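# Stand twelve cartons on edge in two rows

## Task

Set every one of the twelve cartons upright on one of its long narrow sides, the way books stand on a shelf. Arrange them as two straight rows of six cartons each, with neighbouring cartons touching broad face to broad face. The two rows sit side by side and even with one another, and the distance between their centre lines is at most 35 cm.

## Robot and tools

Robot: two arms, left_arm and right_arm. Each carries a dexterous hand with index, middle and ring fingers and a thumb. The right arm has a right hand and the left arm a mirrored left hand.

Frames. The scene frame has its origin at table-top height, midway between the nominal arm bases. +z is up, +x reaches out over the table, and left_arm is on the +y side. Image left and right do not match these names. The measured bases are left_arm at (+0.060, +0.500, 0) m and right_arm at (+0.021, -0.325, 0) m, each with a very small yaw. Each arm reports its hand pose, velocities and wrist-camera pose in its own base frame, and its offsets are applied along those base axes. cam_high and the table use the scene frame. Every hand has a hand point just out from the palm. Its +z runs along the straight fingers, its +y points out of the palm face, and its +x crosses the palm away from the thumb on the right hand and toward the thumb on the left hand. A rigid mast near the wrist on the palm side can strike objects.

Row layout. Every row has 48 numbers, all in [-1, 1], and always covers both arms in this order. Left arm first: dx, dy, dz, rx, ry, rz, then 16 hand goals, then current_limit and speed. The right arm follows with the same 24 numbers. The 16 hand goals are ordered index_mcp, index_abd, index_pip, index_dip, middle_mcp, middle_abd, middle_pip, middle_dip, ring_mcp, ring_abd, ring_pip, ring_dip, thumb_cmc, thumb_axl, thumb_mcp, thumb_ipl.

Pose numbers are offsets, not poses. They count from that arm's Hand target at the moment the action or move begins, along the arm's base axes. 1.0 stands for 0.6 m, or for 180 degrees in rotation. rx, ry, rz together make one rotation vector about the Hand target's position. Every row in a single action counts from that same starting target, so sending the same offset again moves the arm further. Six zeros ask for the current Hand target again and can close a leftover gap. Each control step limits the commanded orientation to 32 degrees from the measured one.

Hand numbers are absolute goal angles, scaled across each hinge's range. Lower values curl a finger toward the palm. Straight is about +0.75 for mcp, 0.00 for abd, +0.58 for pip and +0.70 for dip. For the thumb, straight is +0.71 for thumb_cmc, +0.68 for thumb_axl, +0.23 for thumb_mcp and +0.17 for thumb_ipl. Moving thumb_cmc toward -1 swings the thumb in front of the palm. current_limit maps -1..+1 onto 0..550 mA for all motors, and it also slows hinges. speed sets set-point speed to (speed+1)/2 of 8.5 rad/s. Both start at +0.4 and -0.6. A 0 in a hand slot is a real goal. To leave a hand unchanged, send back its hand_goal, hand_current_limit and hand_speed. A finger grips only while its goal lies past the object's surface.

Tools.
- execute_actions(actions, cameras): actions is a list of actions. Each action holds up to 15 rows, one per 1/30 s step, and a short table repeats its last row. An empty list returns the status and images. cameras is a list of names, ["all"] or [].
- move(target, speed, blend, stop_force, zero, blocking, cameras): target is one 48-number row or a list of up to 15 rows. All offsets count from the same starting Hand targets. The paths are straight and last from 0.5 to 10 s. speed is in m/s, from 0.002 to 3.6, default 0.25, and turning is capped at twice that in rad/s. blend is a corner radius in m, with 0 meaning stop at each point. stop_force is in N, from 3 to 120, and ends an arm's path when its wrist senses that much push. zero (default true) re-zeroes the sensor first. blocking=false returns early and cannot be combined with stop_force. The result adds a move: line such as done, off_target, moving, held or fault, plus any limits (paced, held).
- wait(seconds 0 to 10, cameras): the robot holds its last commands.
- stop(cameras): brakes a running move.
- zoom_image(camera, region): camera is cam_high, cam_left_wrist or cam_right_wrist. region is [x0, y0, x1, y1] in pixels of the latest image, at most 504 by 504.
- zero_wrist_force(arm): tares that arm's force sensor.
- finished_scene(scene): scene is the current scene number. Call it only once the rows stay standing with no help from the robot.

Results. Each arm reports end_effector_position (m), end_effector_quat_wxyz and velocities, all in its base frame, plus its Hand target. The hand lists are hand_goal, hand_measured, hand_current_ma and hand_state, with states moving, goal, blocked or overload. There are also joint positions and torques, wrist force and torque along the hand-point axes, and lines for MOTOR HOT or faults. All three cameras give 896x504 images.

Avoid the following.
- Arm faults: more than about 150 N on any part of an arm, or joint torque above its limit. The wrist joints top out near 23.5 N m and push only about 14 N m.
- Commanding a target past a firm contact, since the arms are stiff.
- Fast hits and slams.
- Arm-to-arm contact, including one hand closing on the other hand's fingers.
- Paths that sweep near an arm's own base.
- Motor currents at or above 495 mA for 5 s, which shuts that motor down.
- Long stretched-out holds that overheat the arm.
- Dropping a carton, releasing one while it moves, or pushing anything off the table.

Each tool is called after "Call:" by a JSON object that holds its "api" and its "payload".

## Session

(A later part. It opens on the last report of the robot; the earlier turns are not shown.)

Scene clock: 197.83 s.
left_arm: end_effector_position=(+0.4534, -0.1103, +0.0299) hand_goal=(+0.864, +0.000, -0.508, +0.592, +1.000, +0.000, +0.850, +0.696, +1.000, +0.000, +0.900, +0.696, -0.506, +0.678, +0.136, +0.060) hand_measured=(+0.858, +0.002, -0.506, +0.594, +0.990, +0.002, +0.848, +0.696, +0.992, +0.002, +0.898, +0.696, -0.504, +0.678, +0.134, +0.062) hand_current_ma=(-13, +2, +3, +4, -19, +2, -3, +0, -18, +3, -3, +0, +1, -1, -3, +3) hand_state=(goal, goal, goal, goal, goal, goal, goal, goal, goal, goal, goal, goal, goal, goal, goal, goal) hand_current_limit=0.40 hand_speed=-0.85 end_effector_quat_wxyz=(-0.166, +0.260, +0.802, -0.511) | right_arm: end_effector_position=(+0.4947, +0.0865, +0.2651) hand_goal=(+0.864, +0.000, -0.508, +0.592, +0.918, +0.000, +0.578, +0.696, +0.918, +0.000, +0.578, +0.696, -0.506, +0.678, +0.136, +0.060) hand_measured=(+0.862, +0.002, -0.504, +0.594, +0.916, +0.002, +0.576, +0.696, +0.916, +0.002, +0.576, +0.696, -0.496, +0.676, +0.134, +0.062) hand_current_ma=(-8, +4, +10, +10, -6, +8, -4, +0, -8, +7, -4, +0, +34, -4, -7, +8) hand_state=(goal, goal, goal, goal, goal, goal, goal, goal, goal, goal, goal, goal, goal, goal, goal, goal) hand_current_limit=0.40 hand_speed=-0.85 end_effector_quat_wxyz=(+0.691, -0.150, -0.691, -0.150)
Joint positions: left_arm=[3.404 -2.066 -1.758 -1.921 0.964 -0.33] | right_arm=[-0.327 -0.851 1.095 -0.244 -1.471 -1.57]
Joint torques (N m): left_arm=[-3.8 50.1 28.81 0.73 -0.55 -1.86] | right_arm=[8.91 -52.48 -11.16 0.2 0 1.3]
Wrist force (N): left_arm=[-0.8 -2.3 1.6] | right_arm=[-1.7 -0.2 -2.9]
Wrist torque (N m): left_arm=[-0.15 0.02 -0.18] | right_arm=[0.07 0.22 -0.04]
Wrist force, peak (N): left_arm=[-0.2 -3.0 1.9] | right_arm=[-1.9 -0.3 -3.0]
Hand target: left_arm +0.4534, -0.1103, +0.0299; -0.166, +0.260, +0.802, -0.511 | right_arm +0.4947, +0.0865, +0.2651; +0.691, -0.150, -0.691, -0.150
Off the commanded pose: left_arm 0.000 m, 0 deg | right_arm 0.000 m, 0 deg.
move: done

Call:
{"api": "move", "payload": {"target": [[0,0,0,0,0,0,0.686,0,-0.508,0.592,1.0,0,0.85,0.696,1.0,0,0.9,0.696,-0.506,0.678,-0.022,0.06,0.4,-0.85,0,0,0,0,0,0,0.864,0,-0.508,0.592,0.918,0,0.578,0.696,0.918,0,0.578,0.696,-0.506,0.678,0.136,0.06,0.4,-0.85],[0,0,0.2167,0,0,0,0.686,0,-0.508,0.592,1.0,0,0.85,0.696,1.0,0,0.9,0.696,-0.506,0.678,-0.022,0.06,0.4,-0.85,0,0,0,0,0,0,0.864,0,-0.508,0.592,0.918,0,0.578,0.696,0.918,0,0.578,0.696,-0.506,0.678,0.136,0.06,0.4,-0.85],[-0.5815,-0.472,0.2835,-0.4607,-0.2319,-0.2365,0.686,0,-0.508,0.592,1.0,0,0.85,0.696,1.0,0,0.9,0.696,-0.506,0.678,-0.022,0.06,0.4,-0.85,0,0,0,0,0,0,0.864,0,-0.508,0.592,0.918,0,0.578,0.696,0.918,0,0.578,0.696,-0.506,0.678,0.136,0.06,0.4,-0.85],[-0.5815,-0.472,0.1168,-0.4607,-0.2319,-0.2365,0.686,0,-0.508,0.592,1.0,0,0.85,0.696,1.0,0,0.9,0.696,-0.506,0.678,-0.022,0.06,0.4,-0.85,0,0,0,0,0,0,0.864,0,-0.508,0.592,0.918,0,0.578,0.696,0.918,0,0.578,0.696,-0.506,0.678,0.136,0.06,0.4,-0.85]], "speed": [0.1,0.25,0.5,0.3], "blend": [0,0.02,0.02,0], "cameras": ["cam_high"]}}

Call:
{"api": "zoom_image", "payload": {"camera": "cam_high", "region": [372, 180, 444, 256]}}

Scene clock: 202.07 s.
left_arm: end_effector_position=(+0.1045, -0.3935, +0.1001) hand_goal=(+0.686, +0.000, -0.508, +0.592, +1.000, +0.000, +0.850, +0.696, +1.000, +0.000, +0.900, +0.696, -0.506, +0.678, -0.022, +0.060) hand_measured=(+0.754, +0.002, -0.476, +0.610, +0.998, +0.002, +0.848, +0.696, +0.998, +0.002, +0.898, +0.696, -0.496, +0.678, +0.042, +0.072) hand_current_ma=(+238, +2, +89, +42, -4, +2, -3, +0, -4, +2, -3, +0, +23, +1, +283, +39) hand_state=(blocked, goal, blocked, goal, goal, goal, goal, goal, goal, goal, goal, goal, goal, goal, blocked, goal) hand_current_limit=0.40 hand_speed=-0.85 end_effector_quat_wxyz=(+0.149, +0.691, +0.149, -0.691) | right_arm: end_effector_position=(+0.4947, +0.0865, +0.2651) hand_goal=(+0.864, +0.000, -0.508, +0.592, +0.918, +0.000, +0.578, +0.696, +0.918, +0.000, +0.578, +0.696, -0.506, +0.678, +0.136, +0.060) hand_measured=(+0.862, +0.002, -0.504, +0.594, +0.916, +0.002, +0.576, +0.696, +0.916, +0.002, +0.576, +0.696, -0.496, +0.676, +0.134, +0.062) hand_current_ma=(-8, +4, +10, +10, -6, +8, -4, +0, -8, +7, -4, +0, +34, -4, -7, +8) hand_state=(goal, goal, goal, goal, goal, goal, goal, goal, goal, goal, goal, goal, goal, goal, goal, goal) hand_current_limit=0.40 hand_speed=-0.85 end_effector_quat_wxyz=(+0.691, -0.150, -0.691, -0.150)
Joint positions: left_arm=[2.854 -1.901 -2.299 -2.082 0.858 1.57] | right_arm=[-0.327 -0.851 1.095 -0.244 -1.471 -1.57]
Joint torques (N m): left_arm=[-7.02 16.22 12.73 0.03 -0.4 0.81] | right_arm=[8.63 -52.25 -10.88 0.25 -0.17 1.13]
Wrist force (N): left_arm=[-2.6 -0.5 3.6] | right_arm=[-1.5 -0.2 -2.9]
Wrist torque (N m): left_arm=[-0.54 -0.22 -0.37] | right_arm=[0.07 0.19 -0.02]
Wrist force, peak (N): left_arm=[-4.4 0.2 4.8] | right_arm=[-1.7 -0.3 -3.2]
Hand target: left_arm +0.1045, -0.3935, +0.1000; +0.149, +0.691, +0.149, -0.691 | right_arm +0.4947, +0.0865, +0.2651; +0.691, -0.150, -0.691, -0.150
Off the commanded pose: left_arm 0.000 m, 0 deg | right_arm 0.000 m, 0 deg.
move: done
Images, in order (width x height): cam_high 896x504.

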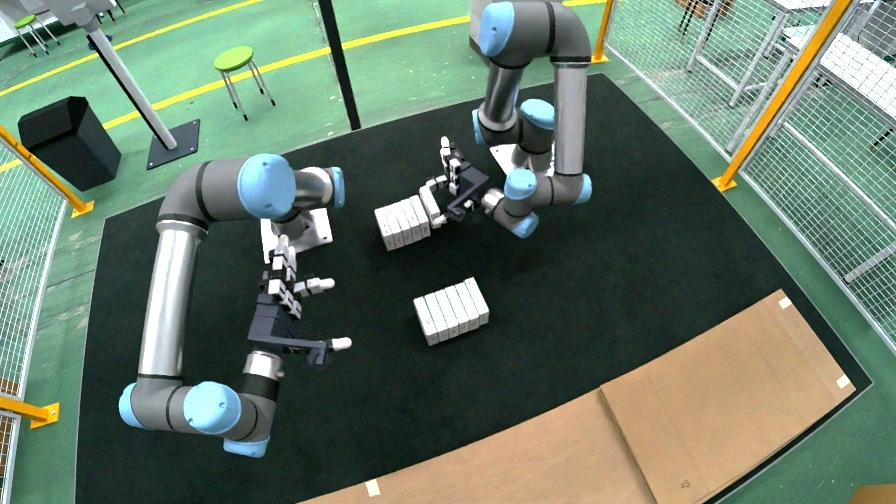

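Scaled by 6.632 from the camera's 896x504 image, which has a finer 1280x720 frame.

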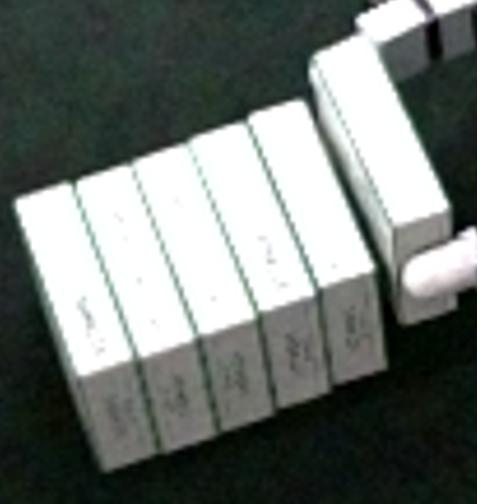

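Call:
{"api": "move", "payload": {"target": [-0.0108,0,-0.03333,0,0,0,0.686,0,-0.508,0.592,1.0,0,0.85,0.696,1.0,0,0.9,0.696,-0.506,0.678,-0.022,0.06,0.4,-0.85,0,0,0,0,0,0,0.864,0,-0.508,0.592,0.918,0,0.578,0.696,0.918,0,0.578,0.696,-0.506,0.678,0.136,0.06,0.4,-0.85], "speed": 0.1, "cameras": ["cam_high"]}}

Call:
{"api": "zoom_image", "payload": {"camera": "cam_high", "region": [370, 190, 450, 254]}}

Scene clock: 209.90 s.
left_arm: end_effector_position=(+0.0978, -0.3935, +0.0800) hand_goal=(+0.686, +0.000, -0.508, +0.592, +1.000, +0.000, +0.850, +0.696, +1.000, +0.000, +0.900, +0.696, -0.506, +0.678, -0.022, +0.060) hand_measured=(+0.754, +0.002, -0.476, +0.610, +0.998, +0.002, +0.848, +0.696, +0.998, +0.002, +0.898, +0.696, -0.496, +0.678, +0.042, +0.072) hand_current_ma=(+238, +2, +89, +42, -4, +2, -3, +0, -3, +2, -3, +0, +23, +1, +283, +39) hand_state=(blocked, goal, blocked, goal, goal, goal, goal, goal, goal, goal, goal, goal, goal, goal, blocked, goal) hand_current_limit=0.40 hand_speed=-0.85 end_effector_quat_wxyz=(+0.149, +0.691, +0.150, -0.691) | right_arm: end_effector_position=(+0.4947, +0.0865, +0.2651) hand_goal=(+0.864, +0.000, -0.508, +0.592, +0.918, +0.000, +0.578, +0.696, +0.918, +0.000, +0.578, +0.696, -0.506, +0.678, +0.136, +0.060) hand_measured=(+0.862, +0.002, -0.504, +0.594, +0.916, +0.002, +0.576, +0.696, +0.916, +0.002, +0.576, +0.696, -0.496, +0.676, +0.134, +0.062) hand_current_ma=(-8, +4, +10, +10, -6, +8, -4, +0, -8, +7, -4, +0, +34, -4, -7, +8) hand_state=(goal, goal, goal, goal, goal, goal, goal, goal, goal, goal, goal, goal, goal, goal, goal, goal) hand_current_limit=0.40 hand_speed=-0.85 end_effector_quat_wxyz=(+0.691, -0.150, -0.691, -0.150)
Joint positions: left_arm=[2.848 -1.95 -2.322 -2.011 0.852 1.57] | right_arm=[-0.327 -0.851 1.095 -0.244 -1.471 -1.57]
Joint torques (N m): left_arm=[1.49 37.32 19.47 -2.73 0.13 -1.2] | right_arm=[8.32 -52.39 -11.34 0.35 -0.28 1.18]
Wrist force (N): left_arm=[-2.9 -0.8 3.7] | right_arm=[-1.7 -0.2 -3.0]
Wrist torque (N m): left_arm=[-0.59 -0.20 -0.41] | right_arm=[0.08 0.22 -0.04]
Wrist force, peak (N): left_arm=[-3.0 -0.5 3.9] | right_arm=[-1.6 -0.1 -3.2]
Hand target: left_arm +0.0980, -0.3935, +0.0800; +0.149, +0.691, +0.149, -0.691 | right_arm +0.4947, +0.0865, +0.2651; +0.691, -0.150, -0.691, -0.150
Off the commanded pose: left_arm 0.000 m, 0 deg | right_arm 0.000 m, 0 deg.
move: done
Images, in order (width x height): cam_high 896x504.

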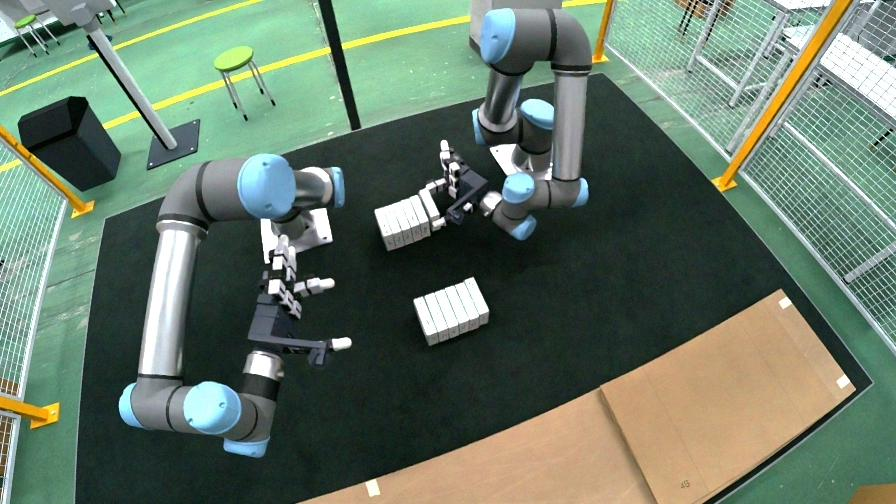

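Scaled by 6.300 from the camera's 896x504 image, which has a finer 1280x720 frame.

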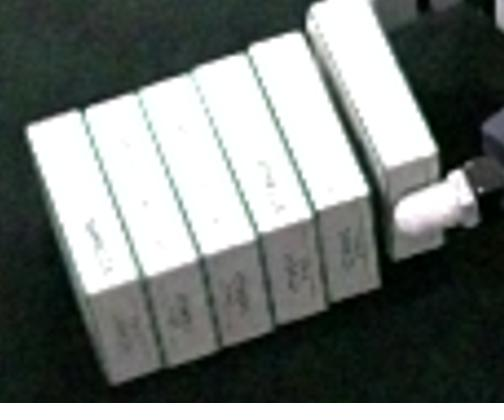

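Call:
{"api": "move", "payload": {"target": [-0.0042,0,0,0,0,-0.0139,0.686,0,-0.508,0.592,1.0,0,0.85,0.696,1.0,0,0.9,0.696,-0.506,0.678,-0.022,0.06,0.4,-0.85,0,0,0,0,0,0,0.864,0,-0.508,0.592,0.918,0,0.578,0.696,0.918,0,0.578,0.696,-0.506,0.678,0.136,0.06,0.4,-0.85], "speed": 0.1, "cameras": ["cam_high"]}}

Call:
{"api": "zoom_image", "payload": {"camera": "cam_high", "region": [370, 190, 450, 254]}}

Scene clock: 211.10 s.
left_arm: end_effector_position=(+0.0954, -0.3935, +0.0800) hand_goal=(+0.686, +0.000, -0.508, +0.592, +1.000, +0.000, +0.850, +0.696, +1.000, +0.000, +0.900, +0.696, -0.506, +0.678, -0.022, +0.060) hand_measured=(+0.754, +0.002, -0.476, +0.610, +0.998, +0.002, +0.848, +0.696, +0.998, +0.002, +0.898, +0.696, -0.496, +0.678, +0.042, +0.072) hand_current_ma=(+238, +2, +89, +42, -3, +2, -3, +0, -3, +2, -3, +0, +23, +1, +283, +39) hand_state=(blocked, goal, blocked, goal, goal, goal, goal, goal, goal, goal, goal, goal, goal, goal, blocked, goal) hand_current_limit=0.40 hand_speed=-0.85 end_effector_quat_wxyz=(+0.134, +0.694, +0.134, -0.694) end_effector_velocity=(+0.000, +0.000, +0.000) end_effector_angular_velocity=(+0.001, +0.003, +0.007) | right_arm: end_effector_position=(+0.4947, +0.0865, +0.2651) hand_goal=(+0.864, +0.000, -0.508, +0.592, +0.918, +0.000, +0.578, +0.696, +0.918, +0.000, +0.578, +0.696, -0.506, +0.678, +0.136, +0.060) hand_measured=(+0.862, +0.002, -0.504, +0.594, +0.916, +0.002, +0.576, +0.696, +0.916, +0.002, +0.576, +0.696, -0.496, +0.676, +0.134, +0.062) hand_current_ma=(-8, +4, +10, +10, -6, +8, -4, +0, -8, +7, -4, +0, +34, -4, -7, +8) hand_state=(goal, goal, goal, goal, goal, goal, goal, goal, goal, goal, goal, goal, goal, goal, goal, goal) hand_current_limit=0.40 hand_speed=-0.85 end_effector_quat_wxyz=(+0.691, -0.150, -0.691, -0.150)
Joint positions: left_arm=[2.83 -1.963 -2.297 -2.023 0.878 1.57] | right_arm=[-0.327 -0.851 1.095 -0.244 -1.471 -1.57]
Joint velocities: left_arm=[0.002 -0.001 -0.003 0.001 -0.005 -0.001] | right_arm=[within noise]
Joint torques (N m): left_arm=[7.75 35.62 0.12 -0.88 -1.49 0.42] | right_arm=[9.24 -52.73 -12.27 0.33 -0.26 1.22]
Wrist force (N): left_arm=[-2.8 -0.4 3.6] | right_arm=[-1.5 -0.2 -3.0]
Wrist torque (N m): left_arm=[-0.53 -0.22 -0.40] | right_arm=[0.07 0.19 -0.03]
Wrist force, peak (N): left_arm=[-2.9 -0.7 4.0] | right_arm=[-1.8 -0.2 -3.1]
Hand target: left_arm +0.0955, -0.3935, +0.0800; +0.134, +0.694, +0.134, -0.694 | right_arm +0.4947, +0.0865, +0.2651; +0.691, -0.150, -0.691, -0.150
Off the commanded pose: left_arm 0.000 m, 0 deg | right_arm 0.000 m, 0 deg.
move: done
Images, in order (width x height): cam_high 896x504.

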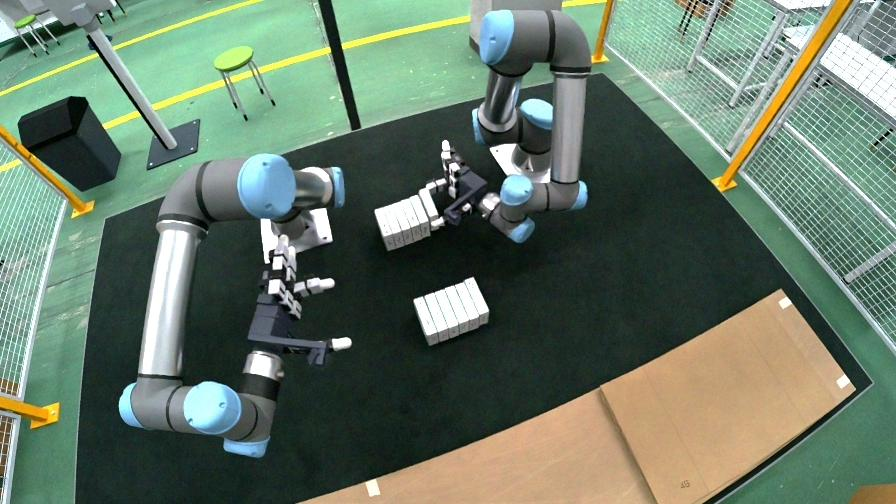

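Scaled by 6.300 from the camera's 896x504 image, which has a finer 1280x720 frame.

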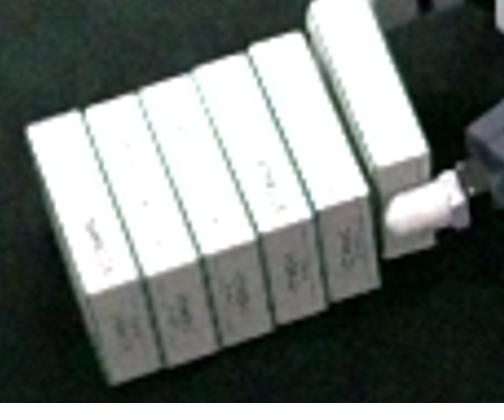

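Call:
{"api": "move", "payload": {"target": [-0.0017,-0.0103,0,0,0,0,0.686,0,-0.508,0.592,1.0,0,0.85,0.696,1.0,0,0.9,0.696,-0.506,0.678,-0.022,0.06,0.4,-0.85,0,0,0,0,0,0,0.864,0,-0.508,0.592,0.918,0,0.578,0.696,0.918,0,0.578,0.696,-0.506,0.678,0.136,0.06,0.4,-0.85], "speed": 0.045}}

Call:
{"api": "move", "payload": {"target": [0,0,-0.045,0,0,0,0.686,0,-0.508,0.592,1.0,0,0.85,0.696,1.0,0,0.9,0.696,-0.506,0.678,-0.022,0.06,0.4,-0.85,0,0,0,0,0,0,0.864,0,-0.508,0.592,0.918,0,0.578,0.696,0.918,0,0.578,0.696,-0.506,0.678,0.136,0.06,0.4,-0.85], "speed": 0.02, "stop_force": 3.5, "cameras": ["cam_high"]}}

Call:
{"api": "zoom_image", "payload": {"camera": "cam_high", "region": [370, 190, 450, 254]}}

Scene clock: 212.10 s.
left_arm: end_effector_position=(+0.0944, -0.3998, +0.0800) hand_goal=(+0.686, +0.000, -0.508, +0.592, +1.000, +0.000, +0.850, +0.696, +1.000, +0.000, +0.900, +0.696, -0.506, +0.678, -0.022, +0.060) hand_measured=(+0.754, +0.002, -0.476, +0.610, +0.998, +0.002, +0.848, +0.696, +0.998, +0.002, +0.898, +0.696, -0.496, +0.678, +0.042, +0.072) hand_current_ma=(+238, +2, +89, +42, -3, +2, -3, +0, -3, +2, -3, +0, +23, +1, +283, +39) hand_state=(blocked, goal, blocked, goal, goal, goal, goal, goal, goal, goal, goal, goal, goal, goal, blocked, goal) hand_current_limit=0.40 hand_speed=-0.85 end_effector_quat_wxyz=(+0.134, +0.694, +0.134, -0.694) | right_arm: end_effector_position=(+0.4947, +0.0865, +0.2651) hand_goal=(+0.864, +0.000, -0.508, +0.592, +0.918, +0.000, +0.578, +0.696, +0.918, +0.000, +0.578, +0.696, -0.506, +0.678, +0.136, +0.060) hand_measured=(+0.862, +0.002, -0.504, +0.594, +0.916, +0.002, +0.576, +0.696, +0.916, +0.002, +0.576, +0.696, -0.496, +0.676, +0.134, +0.062) hand_current_ma=(-8, +4, +10, +10, -6, +8, -4, +0, -8, +7, -4, +0, +34, -4, -7, +8) hand_state=(goal, goal, goal, goal, goal, goal, goal, goal, goal, goal, goal, goal, goal, goal, goal, goal) hand_current_limit=0.40 hand_speed=-0.85 end_effector_quat_wxyz=(+0.691, -0.150, -0.691, -0.150)
Joint positions: left_arm=[2.812 -1.968 -2.288 -2.028 0.859 1.57] | right_arm=[-0.327 -0.851 1.095 -0.244 -1.471 -1.57]
Joint torques (N m): left_arm=[7.18 24.32 9.26 -2.03 1.64 1.88] | right_arm=[9.06 -51.77 -11.31 0.33 -0.43 1.25]
Wrist force (N): left_arm=[-2.8 -1.0 3.1] | right_arm=[-1.5 -0.1 -3.0]
Wrist torque (N m): left_arm=[-0.58 -0.21 -0.40] | right_arm=[0.09 0.19 -0.02]
Wrist force, peak (N): left_arm=[-2.9 -0.4 3.8] | right_arm=[-1.9 -0.2 -3.0]
Hand target: left_arm +0.0944, -0.3997, +0.0800; +0.134, +0.694, +0.134, -0.694 | right_arm +0.4947, +0.0865, +0.2651; +0.691, -0.150, -0.691, -0.150
Off the commanded pose: left_arm 0.000 m, 0 deg | right_arm 0.000 m, 0 deg.
move: done

Scene clock: 213.77 s.
left_arm: end_effector_position=(+0.0944, -0.3997, +0.0676) hand_goal=(+0.686, +0.000, -0.508, +0.592, +1.000, +0.000, +0.850, +0.696, +1.000, +0.000, +0.900, +0.696, -0.506, +0.678, -0.022, +0.060) hand_measured=(+0.754, +0.002, -0.472, +0.610, +0.998, +0.002, +0.848, +0.696, +0.998, +0.002, +0.898, +0.696, -0.514, +0.674, +0.038, +0.072) hand_current_ma=(+238, +1, +97, +44, -3, +2, -3, +0, -3, +2, -3, +0, -16, -8, +267, +40) hand_state=(blocked, goal, blocked, goal, goal, goal, goal, goal, goal, goal, goal, goal, goal, goal, blocked, goal) hand_current_limit=0.40 hand_speed=-0.85 end_effector_quat_wxyz=(+0.134, +0.694, +0.134, -0.694) | right_arm: end_effector_position=(+0.4947, +0.0865, +0.2651) hand_goal=(+0.864, +0.000, -0.508, +0.592, +0.918, +0.000, +0.578, +0.696, +0.918, +0.000, +0.578, +0.696, -0.506, +0.678, +0.136, +0.060) hand_measured=(+0.862, +0.002, -0.504, +0.594, +0.916, +0.002, +0.576, +0.696, +0.916, +0.002, +0.576, +0.696, -0.496, +0.676, +0.134, +0.062) hand_current_ma=(-8, +4, +10, +10, -6, +8, -4, +0, -8, +7, -4, +0, +34, -4, -7, +8) hand_state=(goal, goal, goal, goal, goal, goal, goal, goal, goal, goal, goal, goal, goal, goal, goal, goal) hand_current_limit=0.40 hand_speed=-0.85 end_effector_quat_wxyz=(+0.691, -0.150, -0.691, -0.150)
Joint positions: left_arm=[2.812 -2.003 -2.291 -1.989 0.859 1.57] | right_arm=[-0.327 -0.851 1.095 -0.244 -1.471 -1.57]
Joint torques (N m): left_arm=[3.28 21.37 19.77 -0.29 1.38 1.37] | right_arm=[8.83 -51.67 -11.61 0.43 -0.46 1.15]
Wrist force (N): left_arm=[-3.8 -0.8 3.5] | right_arm=[-1.7 -0.1 -3.0]
Wrist torque (N m): left_arm=[-0.55 -0.18 -0.38] | right_arm=[0.08 0.21 -0.04]
Wrist force, peak (N): left_arm=[-6.5 -1.4 3.8] | right_arm=[-1.7 -0.1 -3.2]
Hand target: left_arm +0.0944, -0.3997, +0.0676; +0.134, +0.694, +0.134, -0.694 (not the last commanded pose) | right_arm +0.4947, +0.0865, +0.2651; +0.691, -0.150, -0.691, -0.150
Off the commanded pose: left_arm 0.015 m, 0 deg | right_arm 0.000 m, 0 deg.
move: contact (left_arm)
Images, in order (width x height): cam_high 896x504.

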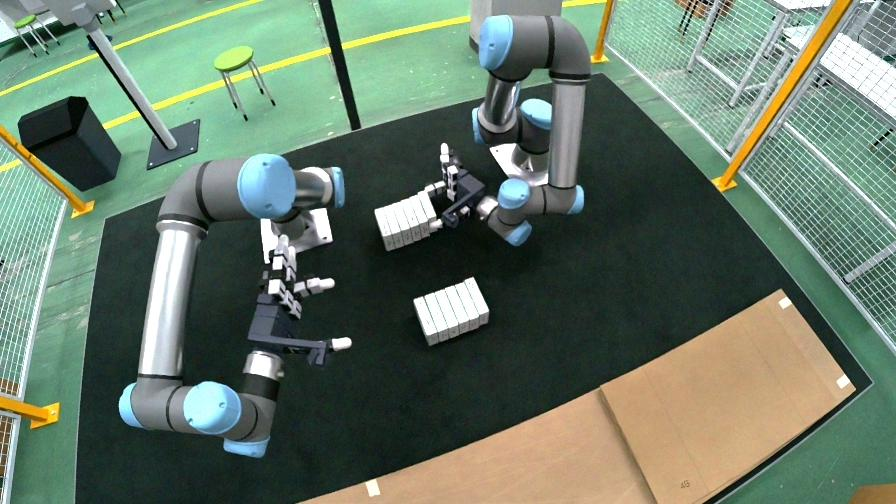

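Scaled by 6.300 from the camera's 896x504 image, which has a finer 1280x720 frame.

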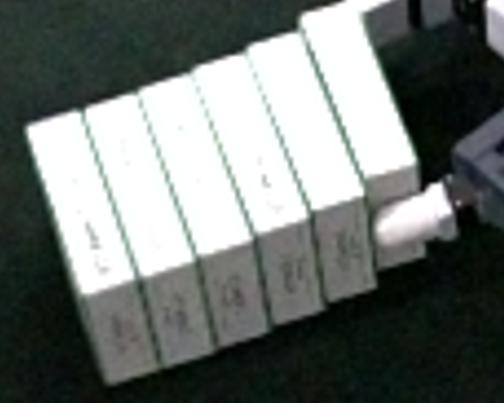

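Call:
{"api": "zoom_image", "payload": {"camera": "cam_high", "region": [405, 185, 445, 245]}}

Scaled by 8.400 from the camera's 896x504 image, which has a finer 1280x720 frame.

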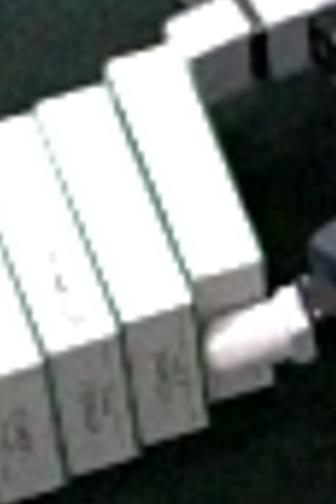

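Call:
{"api": "move", "payload": {"target": [[0,0.0033,0.005,0,0,0,0.686,0,-0.508,0.592,1.0,0,0.85,0.696,1.0,0,0.9,0.696,-0.506,0.678,-0.022,0.06,0.4,-0.85,0,0,0,0,0,0,0.864,0,-0.508,0.592,0.918,0,0.578,0.696,0.918,0,0.578,0.696,-0.506,0.678,0.136,0.06,0.4,-0.85],[0.008,0.0033,0.005,0,0,0,0.686,0,-0.508,0.592,1.0,0,0.85,0.696,1.0,0,0.9,0.696,-0.506,0.678,-0.022,0.06,0.4,-0.85,0,0,0,0,0,0,0.864,0,-0.508,0.592,0.918,0,0.578,0.696,0.918,0,0.578,0.696,-0.506,0.678,0.136,0.06,0.4,-0.85],[0.008,-0.0006,0.005,0,0,0,0.686,0,-0.508,0.592,1.0,0,0.85,0.696,1.0,0,0.9,0.696,-0.506,0.678,-0.022,0.06,0.4,-0.85,0,0,0,0,0,0,0.864,0,-0.508,0.592,0.918,0,0.578,0.696,0.918,0,0.578,0.696,-0.506,0.678,0.136,0.06,0.4,-0.85]], "speed": 0.04}}

Call:
{"api": "move", "payload": {"target": [0,0,-0.02,0,0,0,0.686,0,-0.508,0.592,1.0,0,0.85,0.696,1.0,0,0.9,0.696,-0.506,0.678,-0.022,0.06,0.4,-0.85,0,0,0,0,0,0,0.864,0,-0.508,0.592,0.918,0,0.578,0.696,0.918,0,0.578,0.696,-0.506,0.678,0.136,0.06,0.4,-0.85], "speed": 0.02, "stop_force": 3.5, "cameras": ["cam_high"]}}

Call:
{"api": "zoom_image", "payload": {"camera": "cam_high", "region": [370, 190, 450, 254]}}

Call:
{"api": "zoom_image", "payload": {"camera": "cam_high", "region": [405, 185, 445, 245]}}

Scene clock: 215.67 s.
left_arm: end_effector_position=(+0.0993, -0.4001, +0.0706) hand_goal=(+0.686, +0.000, -0.508, +0.592, +1.000, +0.000, +0.850, +0.696, +1.000, +0.000, +0.900, +0.696, -0.506, +0.678, -0.022, +0.060) hand_measured=(+0.754, +0.002, -0.472, +0.610, +0.998, +0.002, +0.848, +0.696, +0.998, +0.002, +0.898, +0.696, -0.498, +0.678, +0.038, +0.074) hand_current_ma=(+238, +1, +97, +44, -3, +2, -3, +0, -3, +2, -3, +0, +17, +0, +267, +42) hand_state=(blocked, goal, blocked, goal, goal, goal, goal, goal, goal, goal, goal, goal, goal, goal, blocked, goal) hand_current_limit=0.40 hand_speed=-0.85 end_effector_quat_wxyz=(+0.134, +0.694, +0.134, -0.694) end_effector_velocity=(+0.000, +0.001, +0.000) end_effector_angular_velocity=(+0.000, +0.001, -0.004) | right_arm: end_effector_position=(+0.4947, +0.0865, +0.2651) hand_goal=(+0.864, +0.000, -0.508, +0.592, +0.918, +0.000, +0.578, +0.696, +0.918, +0.000, +0.578, +0.696, -0.506, +0.678, +0.136, +0.060) hand_measured=(+0.862, +0.002, -0.504, +0.594, +0.916, +0.002, +0.576, +0.696, +0.916, +0.002, +0.576, +0.696, -0.496, +0.676, +0.134, +0.062) hand_current_ma=(-8, +4, +10, +10, -6, +8, -4, +0, -8, +7, -4, +0, +34, -4, -7, +8) hand_state=(goal, goal, goal, goal, goal, goal, goal, goal, goal, goal, goal, goal, goal, goal, goal, goal) hand_current_limit=0.40 hand_speed=-0.85 end_effector_quat_wxyz=(+0.691, -0.150, -0.691, -0.150)
Joint positions: left_arm=[2.815 -2 -2.279 -2.004 0.863 1.57] | right_arm=[-0.327 -0.851 1.095 -0.244 -1.471 -1.57]
Joint velocities: left_arm=[0.002 0 -0.001 0 0.006 0] | right_arm=[within noise]
Joint torques (N m): left_arm=[8.15 31.04 0.62 -0.8 1.73 1.04] | right_arm=[9.25 -52.28 -10.59 0.3 -0.46 1.02]
Wrist force (N): left_arm=[-2.8 -0.9 3.4] | right_arm=[-1.7 0.1 -2.9]
Wrist torque (N m): left_arm=[-0.56 -0.25 -0.38] | right_arm=[0.10 0.21 -0.03]
Wrist force, peak (N): left_arm=[-3.5 -0.7 3.8] | right_arm=[-1.8 -0.1 -3.1]
Hand target: left_arm +0.0992, -0.4000, +0.0706; +0.134, +0.694, +0.134, -0.694 | right_arm +0.4947, +0.0865, +0.2651; +0.691, -0.150, -0.691, -0.150
Off the commanded pose: left_arm 0.000 m, 0 deg | right_arm 0.000 m, 0 deg.
move: done

Scene clock: 216.90 s.
left_arm: end_effector_position=(+0.0992, -0.4001, +0.0670) hand_goal=(+0.686, +0.000, -0.508, +0.592, +1.000, +0.000, +0.850, +0.696, +1.000, +0.000, +0.900, +0.696, -0.506, +0.678, -0.022, +0.060) hand_measured=(+0.754, +0.002, -0.472, +0.612, +0.998, +0.002, +0.848, +0.696, +0.998, +0.002, +0.898, +0.696, -0.516, +0.674, +0.036, +0.074) hand_current_ma=(+238, +1, +102, +46, -3, +2, -3, +0, -3, +2, -3, +0, -18, -9, +257, +43) hand_state=(blocked, goal, blocked, goal, goal, goal, goal, goal, goal, goal, goal, goal, goal, goal, blocked, goal) hand_current_limit=0.40 hand_speed=-0.85 end_effector_quat_wxyz=(+0.134, +0.694, +0.134, -0.694) | right_arm: end_effector_position=(+0.4947, +0.0865, +0.2651) hand_goal=(+0.864, +0.000, -0.508, +0.592, +0.918, +0.000, +0.578, +0.696, +0.918, +0.000, +0.578, +0.696, -0.506, +0.678, +0.136, +0.060) hand_measured=(+0.862, +0.002, -0.504, +0.594, +0.916, +0.002, +0.576, +0.696, +0.916, +0.002, +0.576, +0.696, -0.496, +0.676, +0.134, +0.062) hand_current_ma=(-8, +4, +10, +10, -6, +8, -4, +0, -8, +7, -4, +0, +34, -4, -7, +8) hand_state=(goal, goal, goal, goal, goal, goal, goal, goal, goal, goal, goal, goal, goal, goal, goal, goal) hand_current_limit=0.40 hand_speed=-0.85 end_effector_quat_wxyz=(+0.691, -0.150, -0.691, -0.150)
Joint positions: left_arm=[2.815 -2.01 -2.28 -1.993 0.863 1.57] | right_arm=[-0.327 -0.851 1.095 -0.244 -1.471 -1.57]
Joint torques (N m): left_arm=[-1.67 20.92 19.51 -0.27 1.1 0.96] | right_arm=[9.7 -51.44 -11.59 0.45 -0.54 1.25]
Wrist force (N): left_arm=[-3.6 -0.5 3.7] | right_arm=[-1.8 0.0 -2.9]
Wrist torque (N m): left_arm=[-0.52 -0.24 -0.33] | right_arm=[0.09 0.22 -0.04]
Wrist force, peak (N): left_arm=[-6.0 -1.1 4.1] | right_arm=[-1.7 -0.2 -3.2]
Hand target: left_arm +0.0992, -0.4001, +0.0670; +0.134, +0.694, +0.134, -0.694 (not the last commanded pose) | right_arm +0.4947, +0.0865, +0.2651; +0.691, -0.150, -0.691, -0.150
Off the commanded pose: left_arm 0.008 m, 0 deg | right_arm 0.000 m, 0 deg.
move: contact (left_arm)
Images, in order (width x height): cam_high 896x504.

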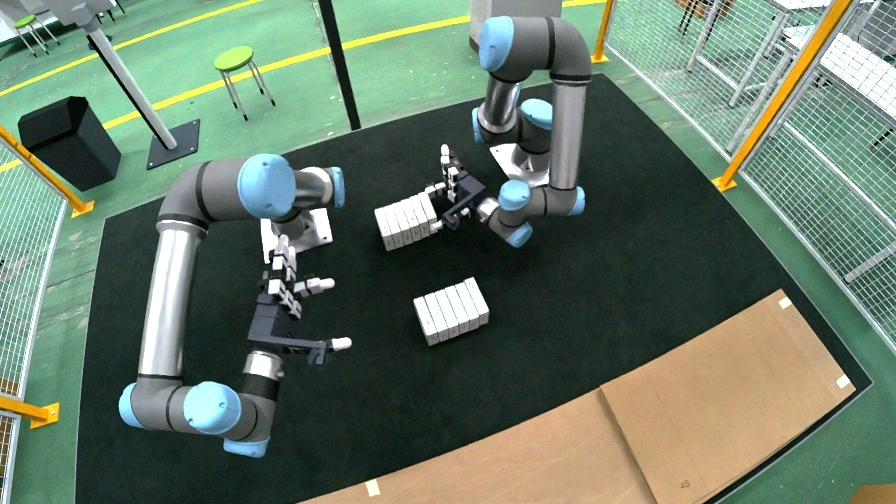

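Scaled by 6.300 from the camera's 896x504 image, which has a finer 1280x720 frame.

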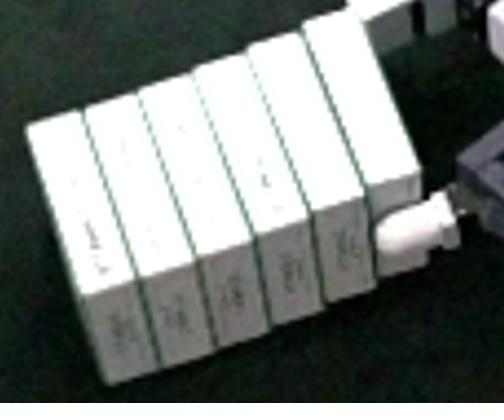

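Scaled by 8.400 from the camera's 896x504 image, which has a finer 1280x720 frame.

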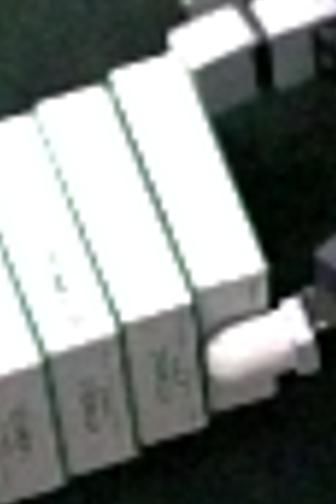

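Call:
{"api": "move", "payload": {"target": [[0,0,0,0,0,0,0.864,0,-0.508,0.592,1.0,0,0.85,0.696,1.0,0,0.9,0.696,-0.506,0.678,0.136,0.06,0.4,-0.85,0,0,0,0,0,0,0.864,0,-0.508,0.592,0.918,0,0.578,0.696,0.918,0,0.578,0.696,-0.506,0.678,0.136,0.06,0.4,-0.85],[0,0,0.25,0,0,0,0.864,0,-0.508,0.592,1.0,0,0.85,0.696,1.0,0,0.9,0.696,-0.506,0.678,0.136,0.06,0.4,-0.85,0,0,0,0,0,0,0.864,0,-0.508,0.592,0.918,0,0.578,0.696,0.918,0,0.578,0.696,-0.506,0.678,0.136,0.06,0.4,-0.85],[0.1,0.25,0.3,0,0,0,0.864,0,-0.508,0.592,1.0,0,0.85,0.696,1.0,0,0.9,0.696,-0.506,0.678,0.136,0.06,0.4,-0.85,0,-0.1,0,0,0,0,0.864,0,-0.508,0.592,0.918,0,0.578,0.696,0.918,0,0.578,0.696,-0.506,0.678,0.136,0.06,0.4,-0.85]], "speed": [0.1,0.25,0.4], "blend": [0,0.02,0], "cameras": ["cam_high"]}}

Call:
{"api": "zoom_image", "payload": {"camera": "cam_high", "region": [370, 185, 450, 255]}}

Call:
{"api": "zoom_image", "payload": {"camera": "cam_high", "region": [405, 270, 495, 350]}}

Scene clock: 219.37 s.
left_arm: end_effector_position=(+0.1314, -0.3200, +0.2331) hand_goal=(+0.864, +0.000, -0.508, +0.592, +1.000, +0.000, +0.850, +0.696, +1.000, +0.000, +0.900, +0.696, -0.506, +0.678, +0.136, +0.060) hand_measured=(+0.866, +0.002, -0.506, +0.594, +0.998, +0.002, +0.850, +0.696, +0.998, +0.002, +0.900, +0.696, -0.498, +0.678, +0.136, +0.062) hand_current_ma=(+1, +1, +2, +4, -3, +3, -1, +0, -3, +3, -1, +0, +15, -1, +0, +3) hand_state=(goal, goal, goal, goal, goal, goal, goal, goal, goal, goal, goal, goal, goal, goal, goal, goal) hand_current_limit=0.40 hand_speed=-0.85 end_effector_quat_wxyz=(+0.134, +0.694, +0.134, -0.694) | right_arm: end_effector_position=(+0.4947, +0.0267, +0.2652) hand_goal=(+0.864, +0.000, -0.508, +0.592, +0.918, +0.000, +0.578, +0.696, +0.918, +0.000, +0.578, +0.696, -0.506, +0.678, +0.136, +0.060) hand_measured=(+0.862, +0.002, -0.504, +0.594, +0.916, +0.002, +0.576, +0.696, +0.916, +0.002, +0.576, +0.696, -0.496, +0.676, +0.134, +0.062) hand_current_ma=(-6, +4, +10, +10, -5, +8, -4, +0, -7, +7, -4, +0, +34, -4, -7, +8) hand_state=(goal, goal, goal, goal, goal, goal, goal, goal, goal, goal, goal, goal, goal, goal, goal, goal) hand_current_limit=0.40 hand_speed=-0.85 end_effector_quat_wxyz=(+0.691, -0.150, -0.691, -0.150)
Joint positions: left_arm=[3.071 -1.587 -2.188 -2.509 1.119 1.57] | right_arm=[-0.411 -0.824 1.047 -0.223 -1.555 -1.57]
Joint torques (N m): left_arm=[-5.17 7.9 25.3 -0.29 1.58 -1.83] | right_arm=[8.23 -57.48 -10.4 0.45 2.2 0.95]
Wrist force (N): left_arm=[-3.4 -0.4 3.4] | right_arm=[-1.5 -0.2 -3.0]
Wrist torque (N m): left_arm=[-0.46 -0.27 -0.36] | right_arm=[0.06 0.21 0.00]
Wrist force, peak (N): left_arm=[-4.7 -13.8 -6.5] | right_arm=[-1.8 -1.1 -3.5]
Hand target: left_arm +0.1315, -0.3200, +0.2331; +0.134, +0.694, +0.134, -0.694 (not the last commanded pose) | right_arm +0.4947, +0.0268, +0.2651; +0.691, -0.150, -0.691, -0.150
Off the commanded pose: left_arm 0.077 m, 0 deg | right_arm 0.000 m, 0 deg.
move: held (left_arm; a check stopped the path); path passed 2 of 3 targets; limits=held
pose unreachable (left arm): on one or more control steps of this call, first in action 0 (counted from 0), this arm could not follow its commanded pose, so it was not sent that pose on those steps. It may still have moved: this result reports where it is.
cause: moving toward the commanded pose would bring two parts of the arm too close to each other (joints 3 (elbow) to 6 (wrist 3) lie between them).
Images, in order (width x height): cam_high 896x504.

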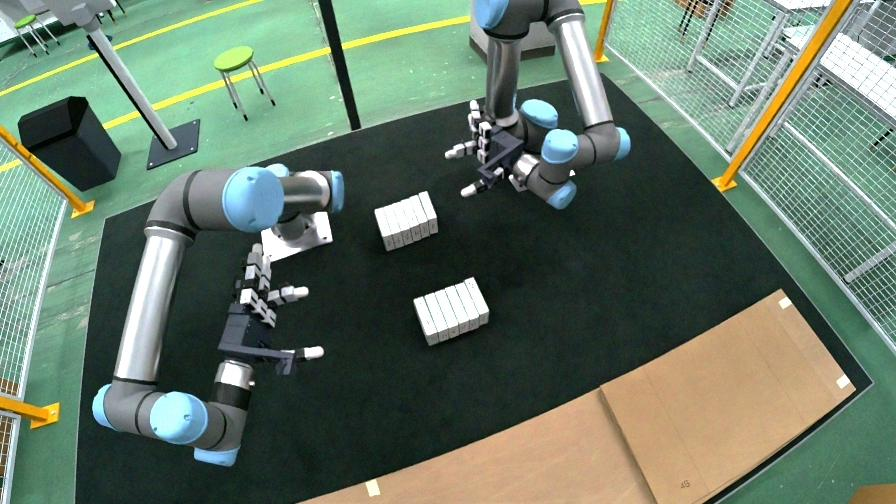

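Scaled by 6.300 from the camera's 896x504 image, which has a finer 1280x720 frame.

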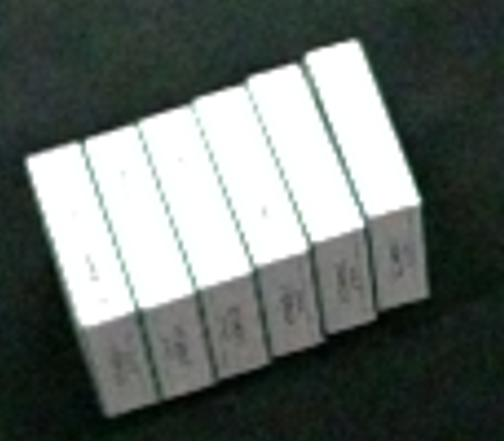

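Scaled by 5.600 from the camera's 896x504 image, which has a finer 1280x720 frame.

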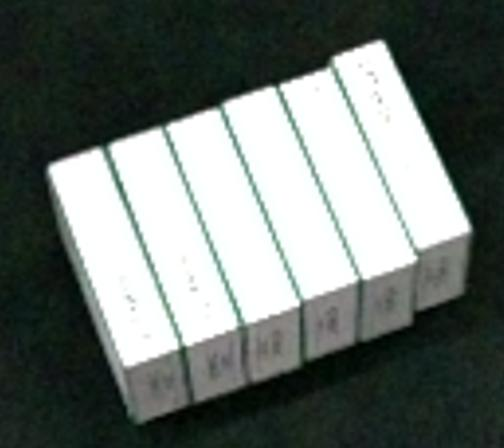

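Call:
{"api": "move", "payload": {"target": [[0,0,0,0,0,0,0.864,0,-0.387,0.592,1.0,0,0.85,0.696,1.0,0,0.9,0.696,-0.506,0.678,0.2,0.06,0.4,-0.85,0,0,0,0,0,0,0.864,0,-0.508,0.592,0.918,0,0.578,0.696,0.918,0,0.578,0.696,-0.506,0.678,0.136,0.06,0.4,-0.85],[-0.0417,-0.206,-0.0552,0,0,0.0139,0.864,0,-0.387,0.592,1.0,0,0.85,0.696,1.0,0,0.9,0.696,-0.506,0.678,0.2,0.06,0.4,-0.85,0,0,0,0,0,0,0.864,0,-0.508,0.592,0.918,0,0.578,0.696,0.918,0,0.578,0.696,-0.506,0.678,0.136,0.06,0.4,-0.85],[-0.0417,-0.206,-0.1802,0,0,0.0139,0.864,0,-0.387,0.592,1.0,0,0.85,0.696,1.0,0,0.9,0.696,-0.506,0.678,0.2,0.06,0.4,-0.85,0,0,0,0,0,0,0.864,0,-0.508,0.592,0.918,0,0.578,0.696,0.918,0,0.578,0.696,-0.506,0.678,0.136,0.06,0.4,-0.85]], "speed": [0.1,0.25,0.2], "blend": [0,0.01,0], "cameras": ["cam_high"]}}

Call:
{"api": "zoom_image", "payload": {"camera": "cam_high", "region": [370, 165, 470, 255]}}

Scene clock: 224.67 s.
left_arm: end_effector_position=(+0.1064, -0.4435, +0.1250) hand_goal=(+0.864, +0.000, -0.386, +0.592, +1.000, +0.000, +0.850, +0.696, +1.000, +0.000, +0.900, +0.696, -0.506, +0.678, +0.200, +0.060) hand_measured=(+0.864, +0.002, -0.388, +0.594, +0.998, +0.002, +0.850, +0.696, +0.998, +0.002, +0.900, +0.696, -0.498, +0.678, +0.198, +0.062) hand_current_ma=(+0, +1, -4, +4, -2, +3, -1, +0, -2, +3, -1, +0, +15, -1, -3, +3) hand_state=(goal, goal, goal, goal, goal, goal, goal, goal, goal, goal, goal, goal, goal, goal, goal, goal) hand_current_limit=0.40 hand_speed=-0.85 end_effector_quat_wxyz=(+0.149, +0.691, +0.150, -0.691) | right_arm: end_effector_position=(+0.4947, +0.0268, +0.2651) hand_goal=(+0.864, +0.000, -0.508, +0.592, +0.918, +0.000, +0.578, +0.696, +0.918, +0.000, +0.578, +0.696, -0.506, +0.678, +0.136, +0.060) hand_measured=(+0.862, +0.002, -0.504, +0.594, +0.916, +0.002, +0.576, +0.696, +0.916, +0.002, +0.576, +0.696, -0.496, +0.676, +0.134, +0.062) hand_current_ma=(-6, +4, +10, +10, -5, +8, -4, +0, -7, +7, -4, +0, +34, -4, -7, +8) hand_state=(goal, goal, goal, goal, goal, goal, goal, goal, goal, goal, goal, goal, goal, goal, goal, goal) hand_current_limit=0.40 hand_speed=-0.85 end_effector_quat_wxyz=(+0.691, -0.150, -0.691, -0.150)
Joint positions: left_arm=[2.721 -1.898 -2.187 -2.199 0.725 1.57] | right_arm=[-0.411 -0.824 1.048 -0.224 -1.555 -1.57]
Joint torques (N m): left_arm=[-8.55 18.81 22.2 0.09 -0.92 -1.81] | right_arm=[8.72 -56.49 -10.06 -0.19 2.1 -0.42]
Wrist force (N): left_arm=[-3.2 -0.4 3.2] | right_arm=[-1.7 -0.1 -3.1]
Wrist torque (N m): left_arm=[-0.49 -0.29 -0.34] | right_arm=[0.08 0.23 -0.01]
Wrist force, peak (N): left_arm=[-4.1 2.3 4.3] | right_arm=[-1.9 -0.4 -3.1]
Hand target: left_arm +0.1065, -0.4436, +0.1249; +0.149, +0.691, +0.149, -0.691 | right_arm +0.4947, +0.0268, +0.2651; +0.691, -0.150, -0.691, -0.150
Off the commanded pose: left_arm 0.000 m, 0 deg | right_arm 0.000 m, 0 deg.
move: done
Images, in order (width x height): cam_high 896x504.

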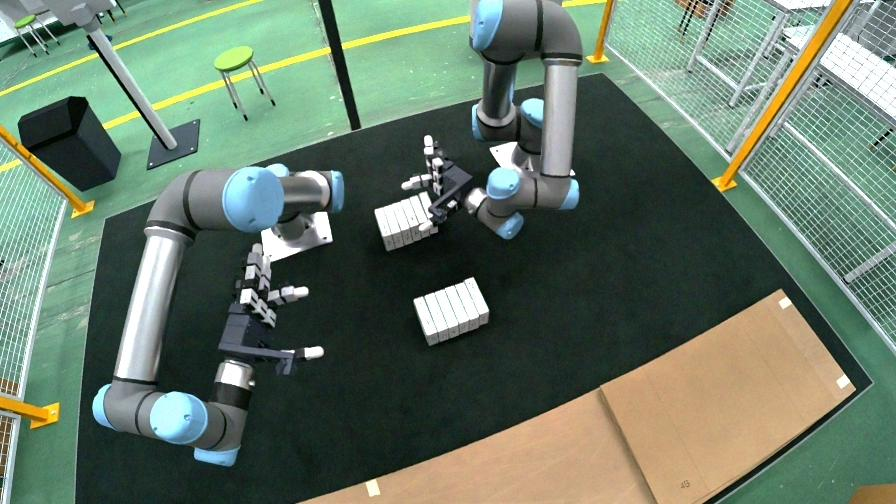

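Scaled by 5.040 from the camera's 896x504 image, which has a finer 1280x720 frame.

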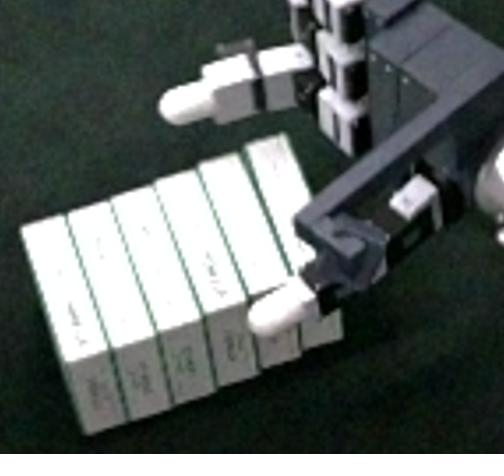

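Call:
{"api": "execute_actions", "payload": {"actions": []}}

Call:
{"api": "zoom_image", "payload": {"camera": "cam_high", "region": [370, 165, 470, 255]}}

Scene clock: 225.13 s.
left_arm: end_effector_position=(+0.1065, -0.4436, +0.1250) hand_goal=(+0.864, +0.000, -0.386, +0.592, +1.000, +0.000, +0.850, +0.696, +1.000, +0.000, +0.900, +0.696, -0.506, +0.678, +0.200, +0.060) hand_measured=(+0.864, +0.002, -0.388, +0.594, +0.998, +0.002, +0.850, +0.696, +0.998, +0.002, +0.900, +0.696, -0.498, +0.678, +0.198, +0.062) hand_current_ma=(+0, +1, -4, +4, -2, +3, -1, +0, -2, +3, -1, +0, +15, -1, -3, +3) hand_state=(goal, goal, goal, goal, goal, goal, goal, goal, goal, goal, goal, goal, goal, goal, goal, goal) hand_current_limit=0.40 hand_speed=-0.85 end_effector_quat_wxyz=(+0.149, +0.691, +0.149, -0.691) | right_arm: end_effector_position=(+0.4947, +0.0268, +0.2651) hand_goal=(+0.864, +0.000, -0.508, +0.592, +0.918, +0.000, +0.578, +0.696, +0.918, +0.000, +0.578, +0.696, -0.506, +0.678, +0.136, +0.060) hand_measured=(+0.862, +0.002, -0.504, +0.594, +0.916, +0.002, +0.576, +0.696, +0.916, +0.002, +0.576, +0.696, -0.496, +0.676, +0.134, +0.062) hand_current_ma=(-6, +4, +10, +10, -5, +8, -4, +0, -7, +7, -4, +0, +34, -4, -7, +8) hand_state=(goal, goal, goal, goal, goal, goal, goal, goal, goal, goal, goal, goal, goal, goal, goal, goal) hand_current_limit=0.40 hand_speed=-0.85 end_effector_quat_wxyz=(+0.691, -0.150, -0.691, -0.150)
Joint positions: left_arm=[2.721 -1.898 -2.187 -2.198 0.725 1.57] | right_arm=[-0.411 -0.824 1.048 -0.224 -1.555 -1.57]
Joint velocities: within noise
Joint torques (N m): left_arm=[-8.5 18.12 23.74 0.15 -0.24 -1.85] | right_arm=[8.16 -56.87 -10.05 -0.27 2.07 -0.73]
Wrist force (N): left_arm=[-3.1 -0.5 3.4] | right_arm=[-1.7 -0.3 -2.8]
Wrist torque (N m): left_arm=[-0.52 -0.29 -0.33] | right_arm=[0.05 0.23 -0.01]
Wrist force, peak (N): left_arm=[-3.3 -0.6 3.3] | right_arm=[-1.9 -0.2 -3.1]
Hand target: left_arm +0.1065, -0.4436, +0.1249; +0.149, +0.691, +0.149, -0.691 | right_arm +0.4947, +0.0268, +0.2651; +0.691, -0.150, -0.691, -0.150
Off the commanded pose: left_arm 0.000 m, 0 deg | right_arm 0.000 m, 0 deg.
camera_calibration:
cam_left_wrist: T_world_to_cam=[[-0.301631, 0.603842, 0.73783, 0.186458], [0.494995, 0.760585, -0.420107, 0.287187], [-0.814862, 0.238505, -0.528314, 0.387342], [0, 0, 0, 1]] pos_world=[0.229716, -0.423405, 0.187713]
cam_right_wrist: T_world_to_cam=[[0.272581, 0.599752, -0.752328, 0.0774673], [0.456232, -0.769008, -0.447749, -0.131532], [-0.847084, -0.221188, -0.483243, 0.680485], [0, 0, 0, 1]] pos_world=[0.615321, 0.00290484, 0.328227]

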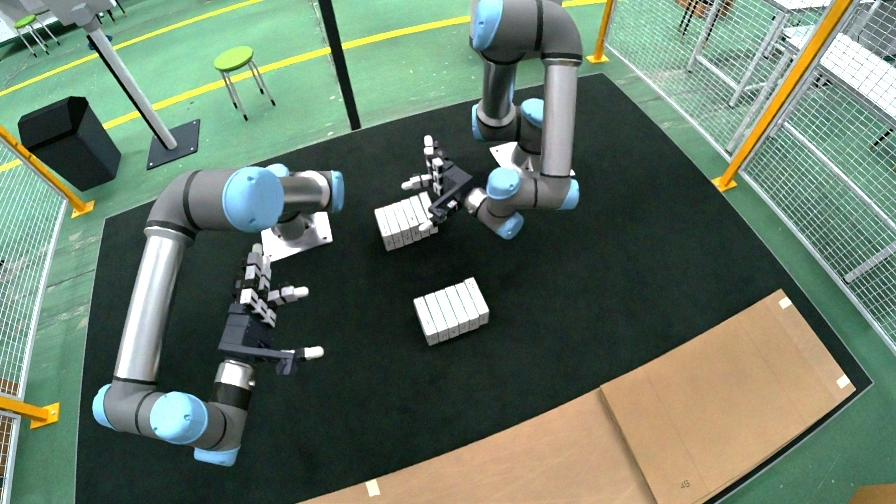

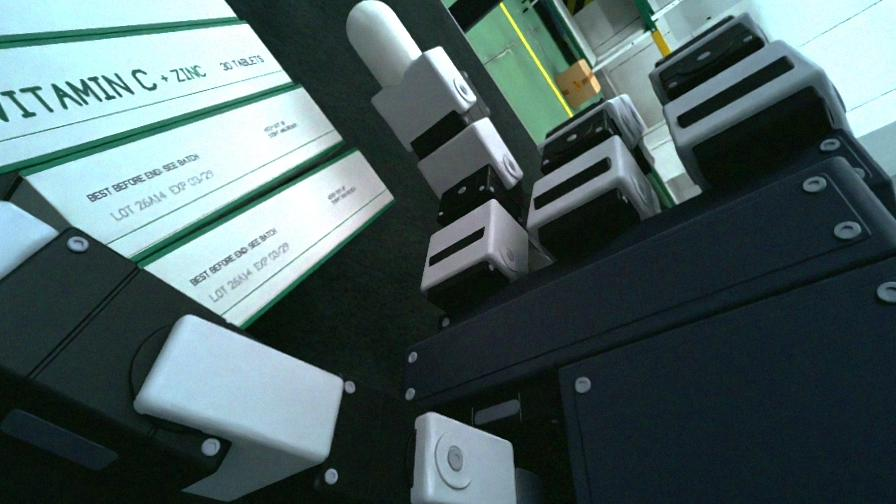

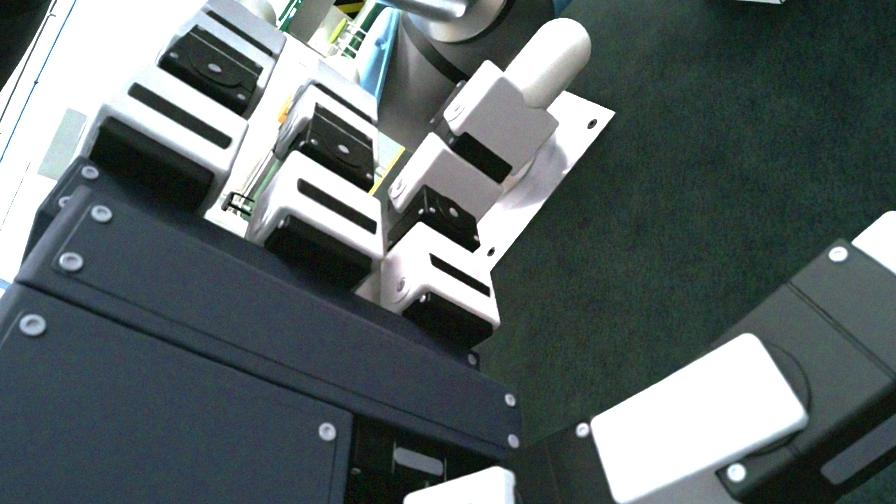

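Scaled by 5.040 from the camera's 896x504 image, which has a finer 1280x720 frame.

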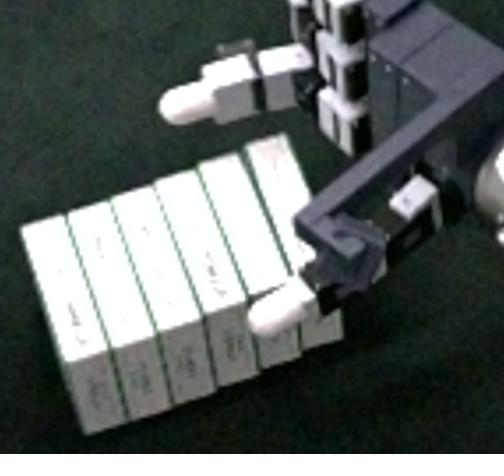

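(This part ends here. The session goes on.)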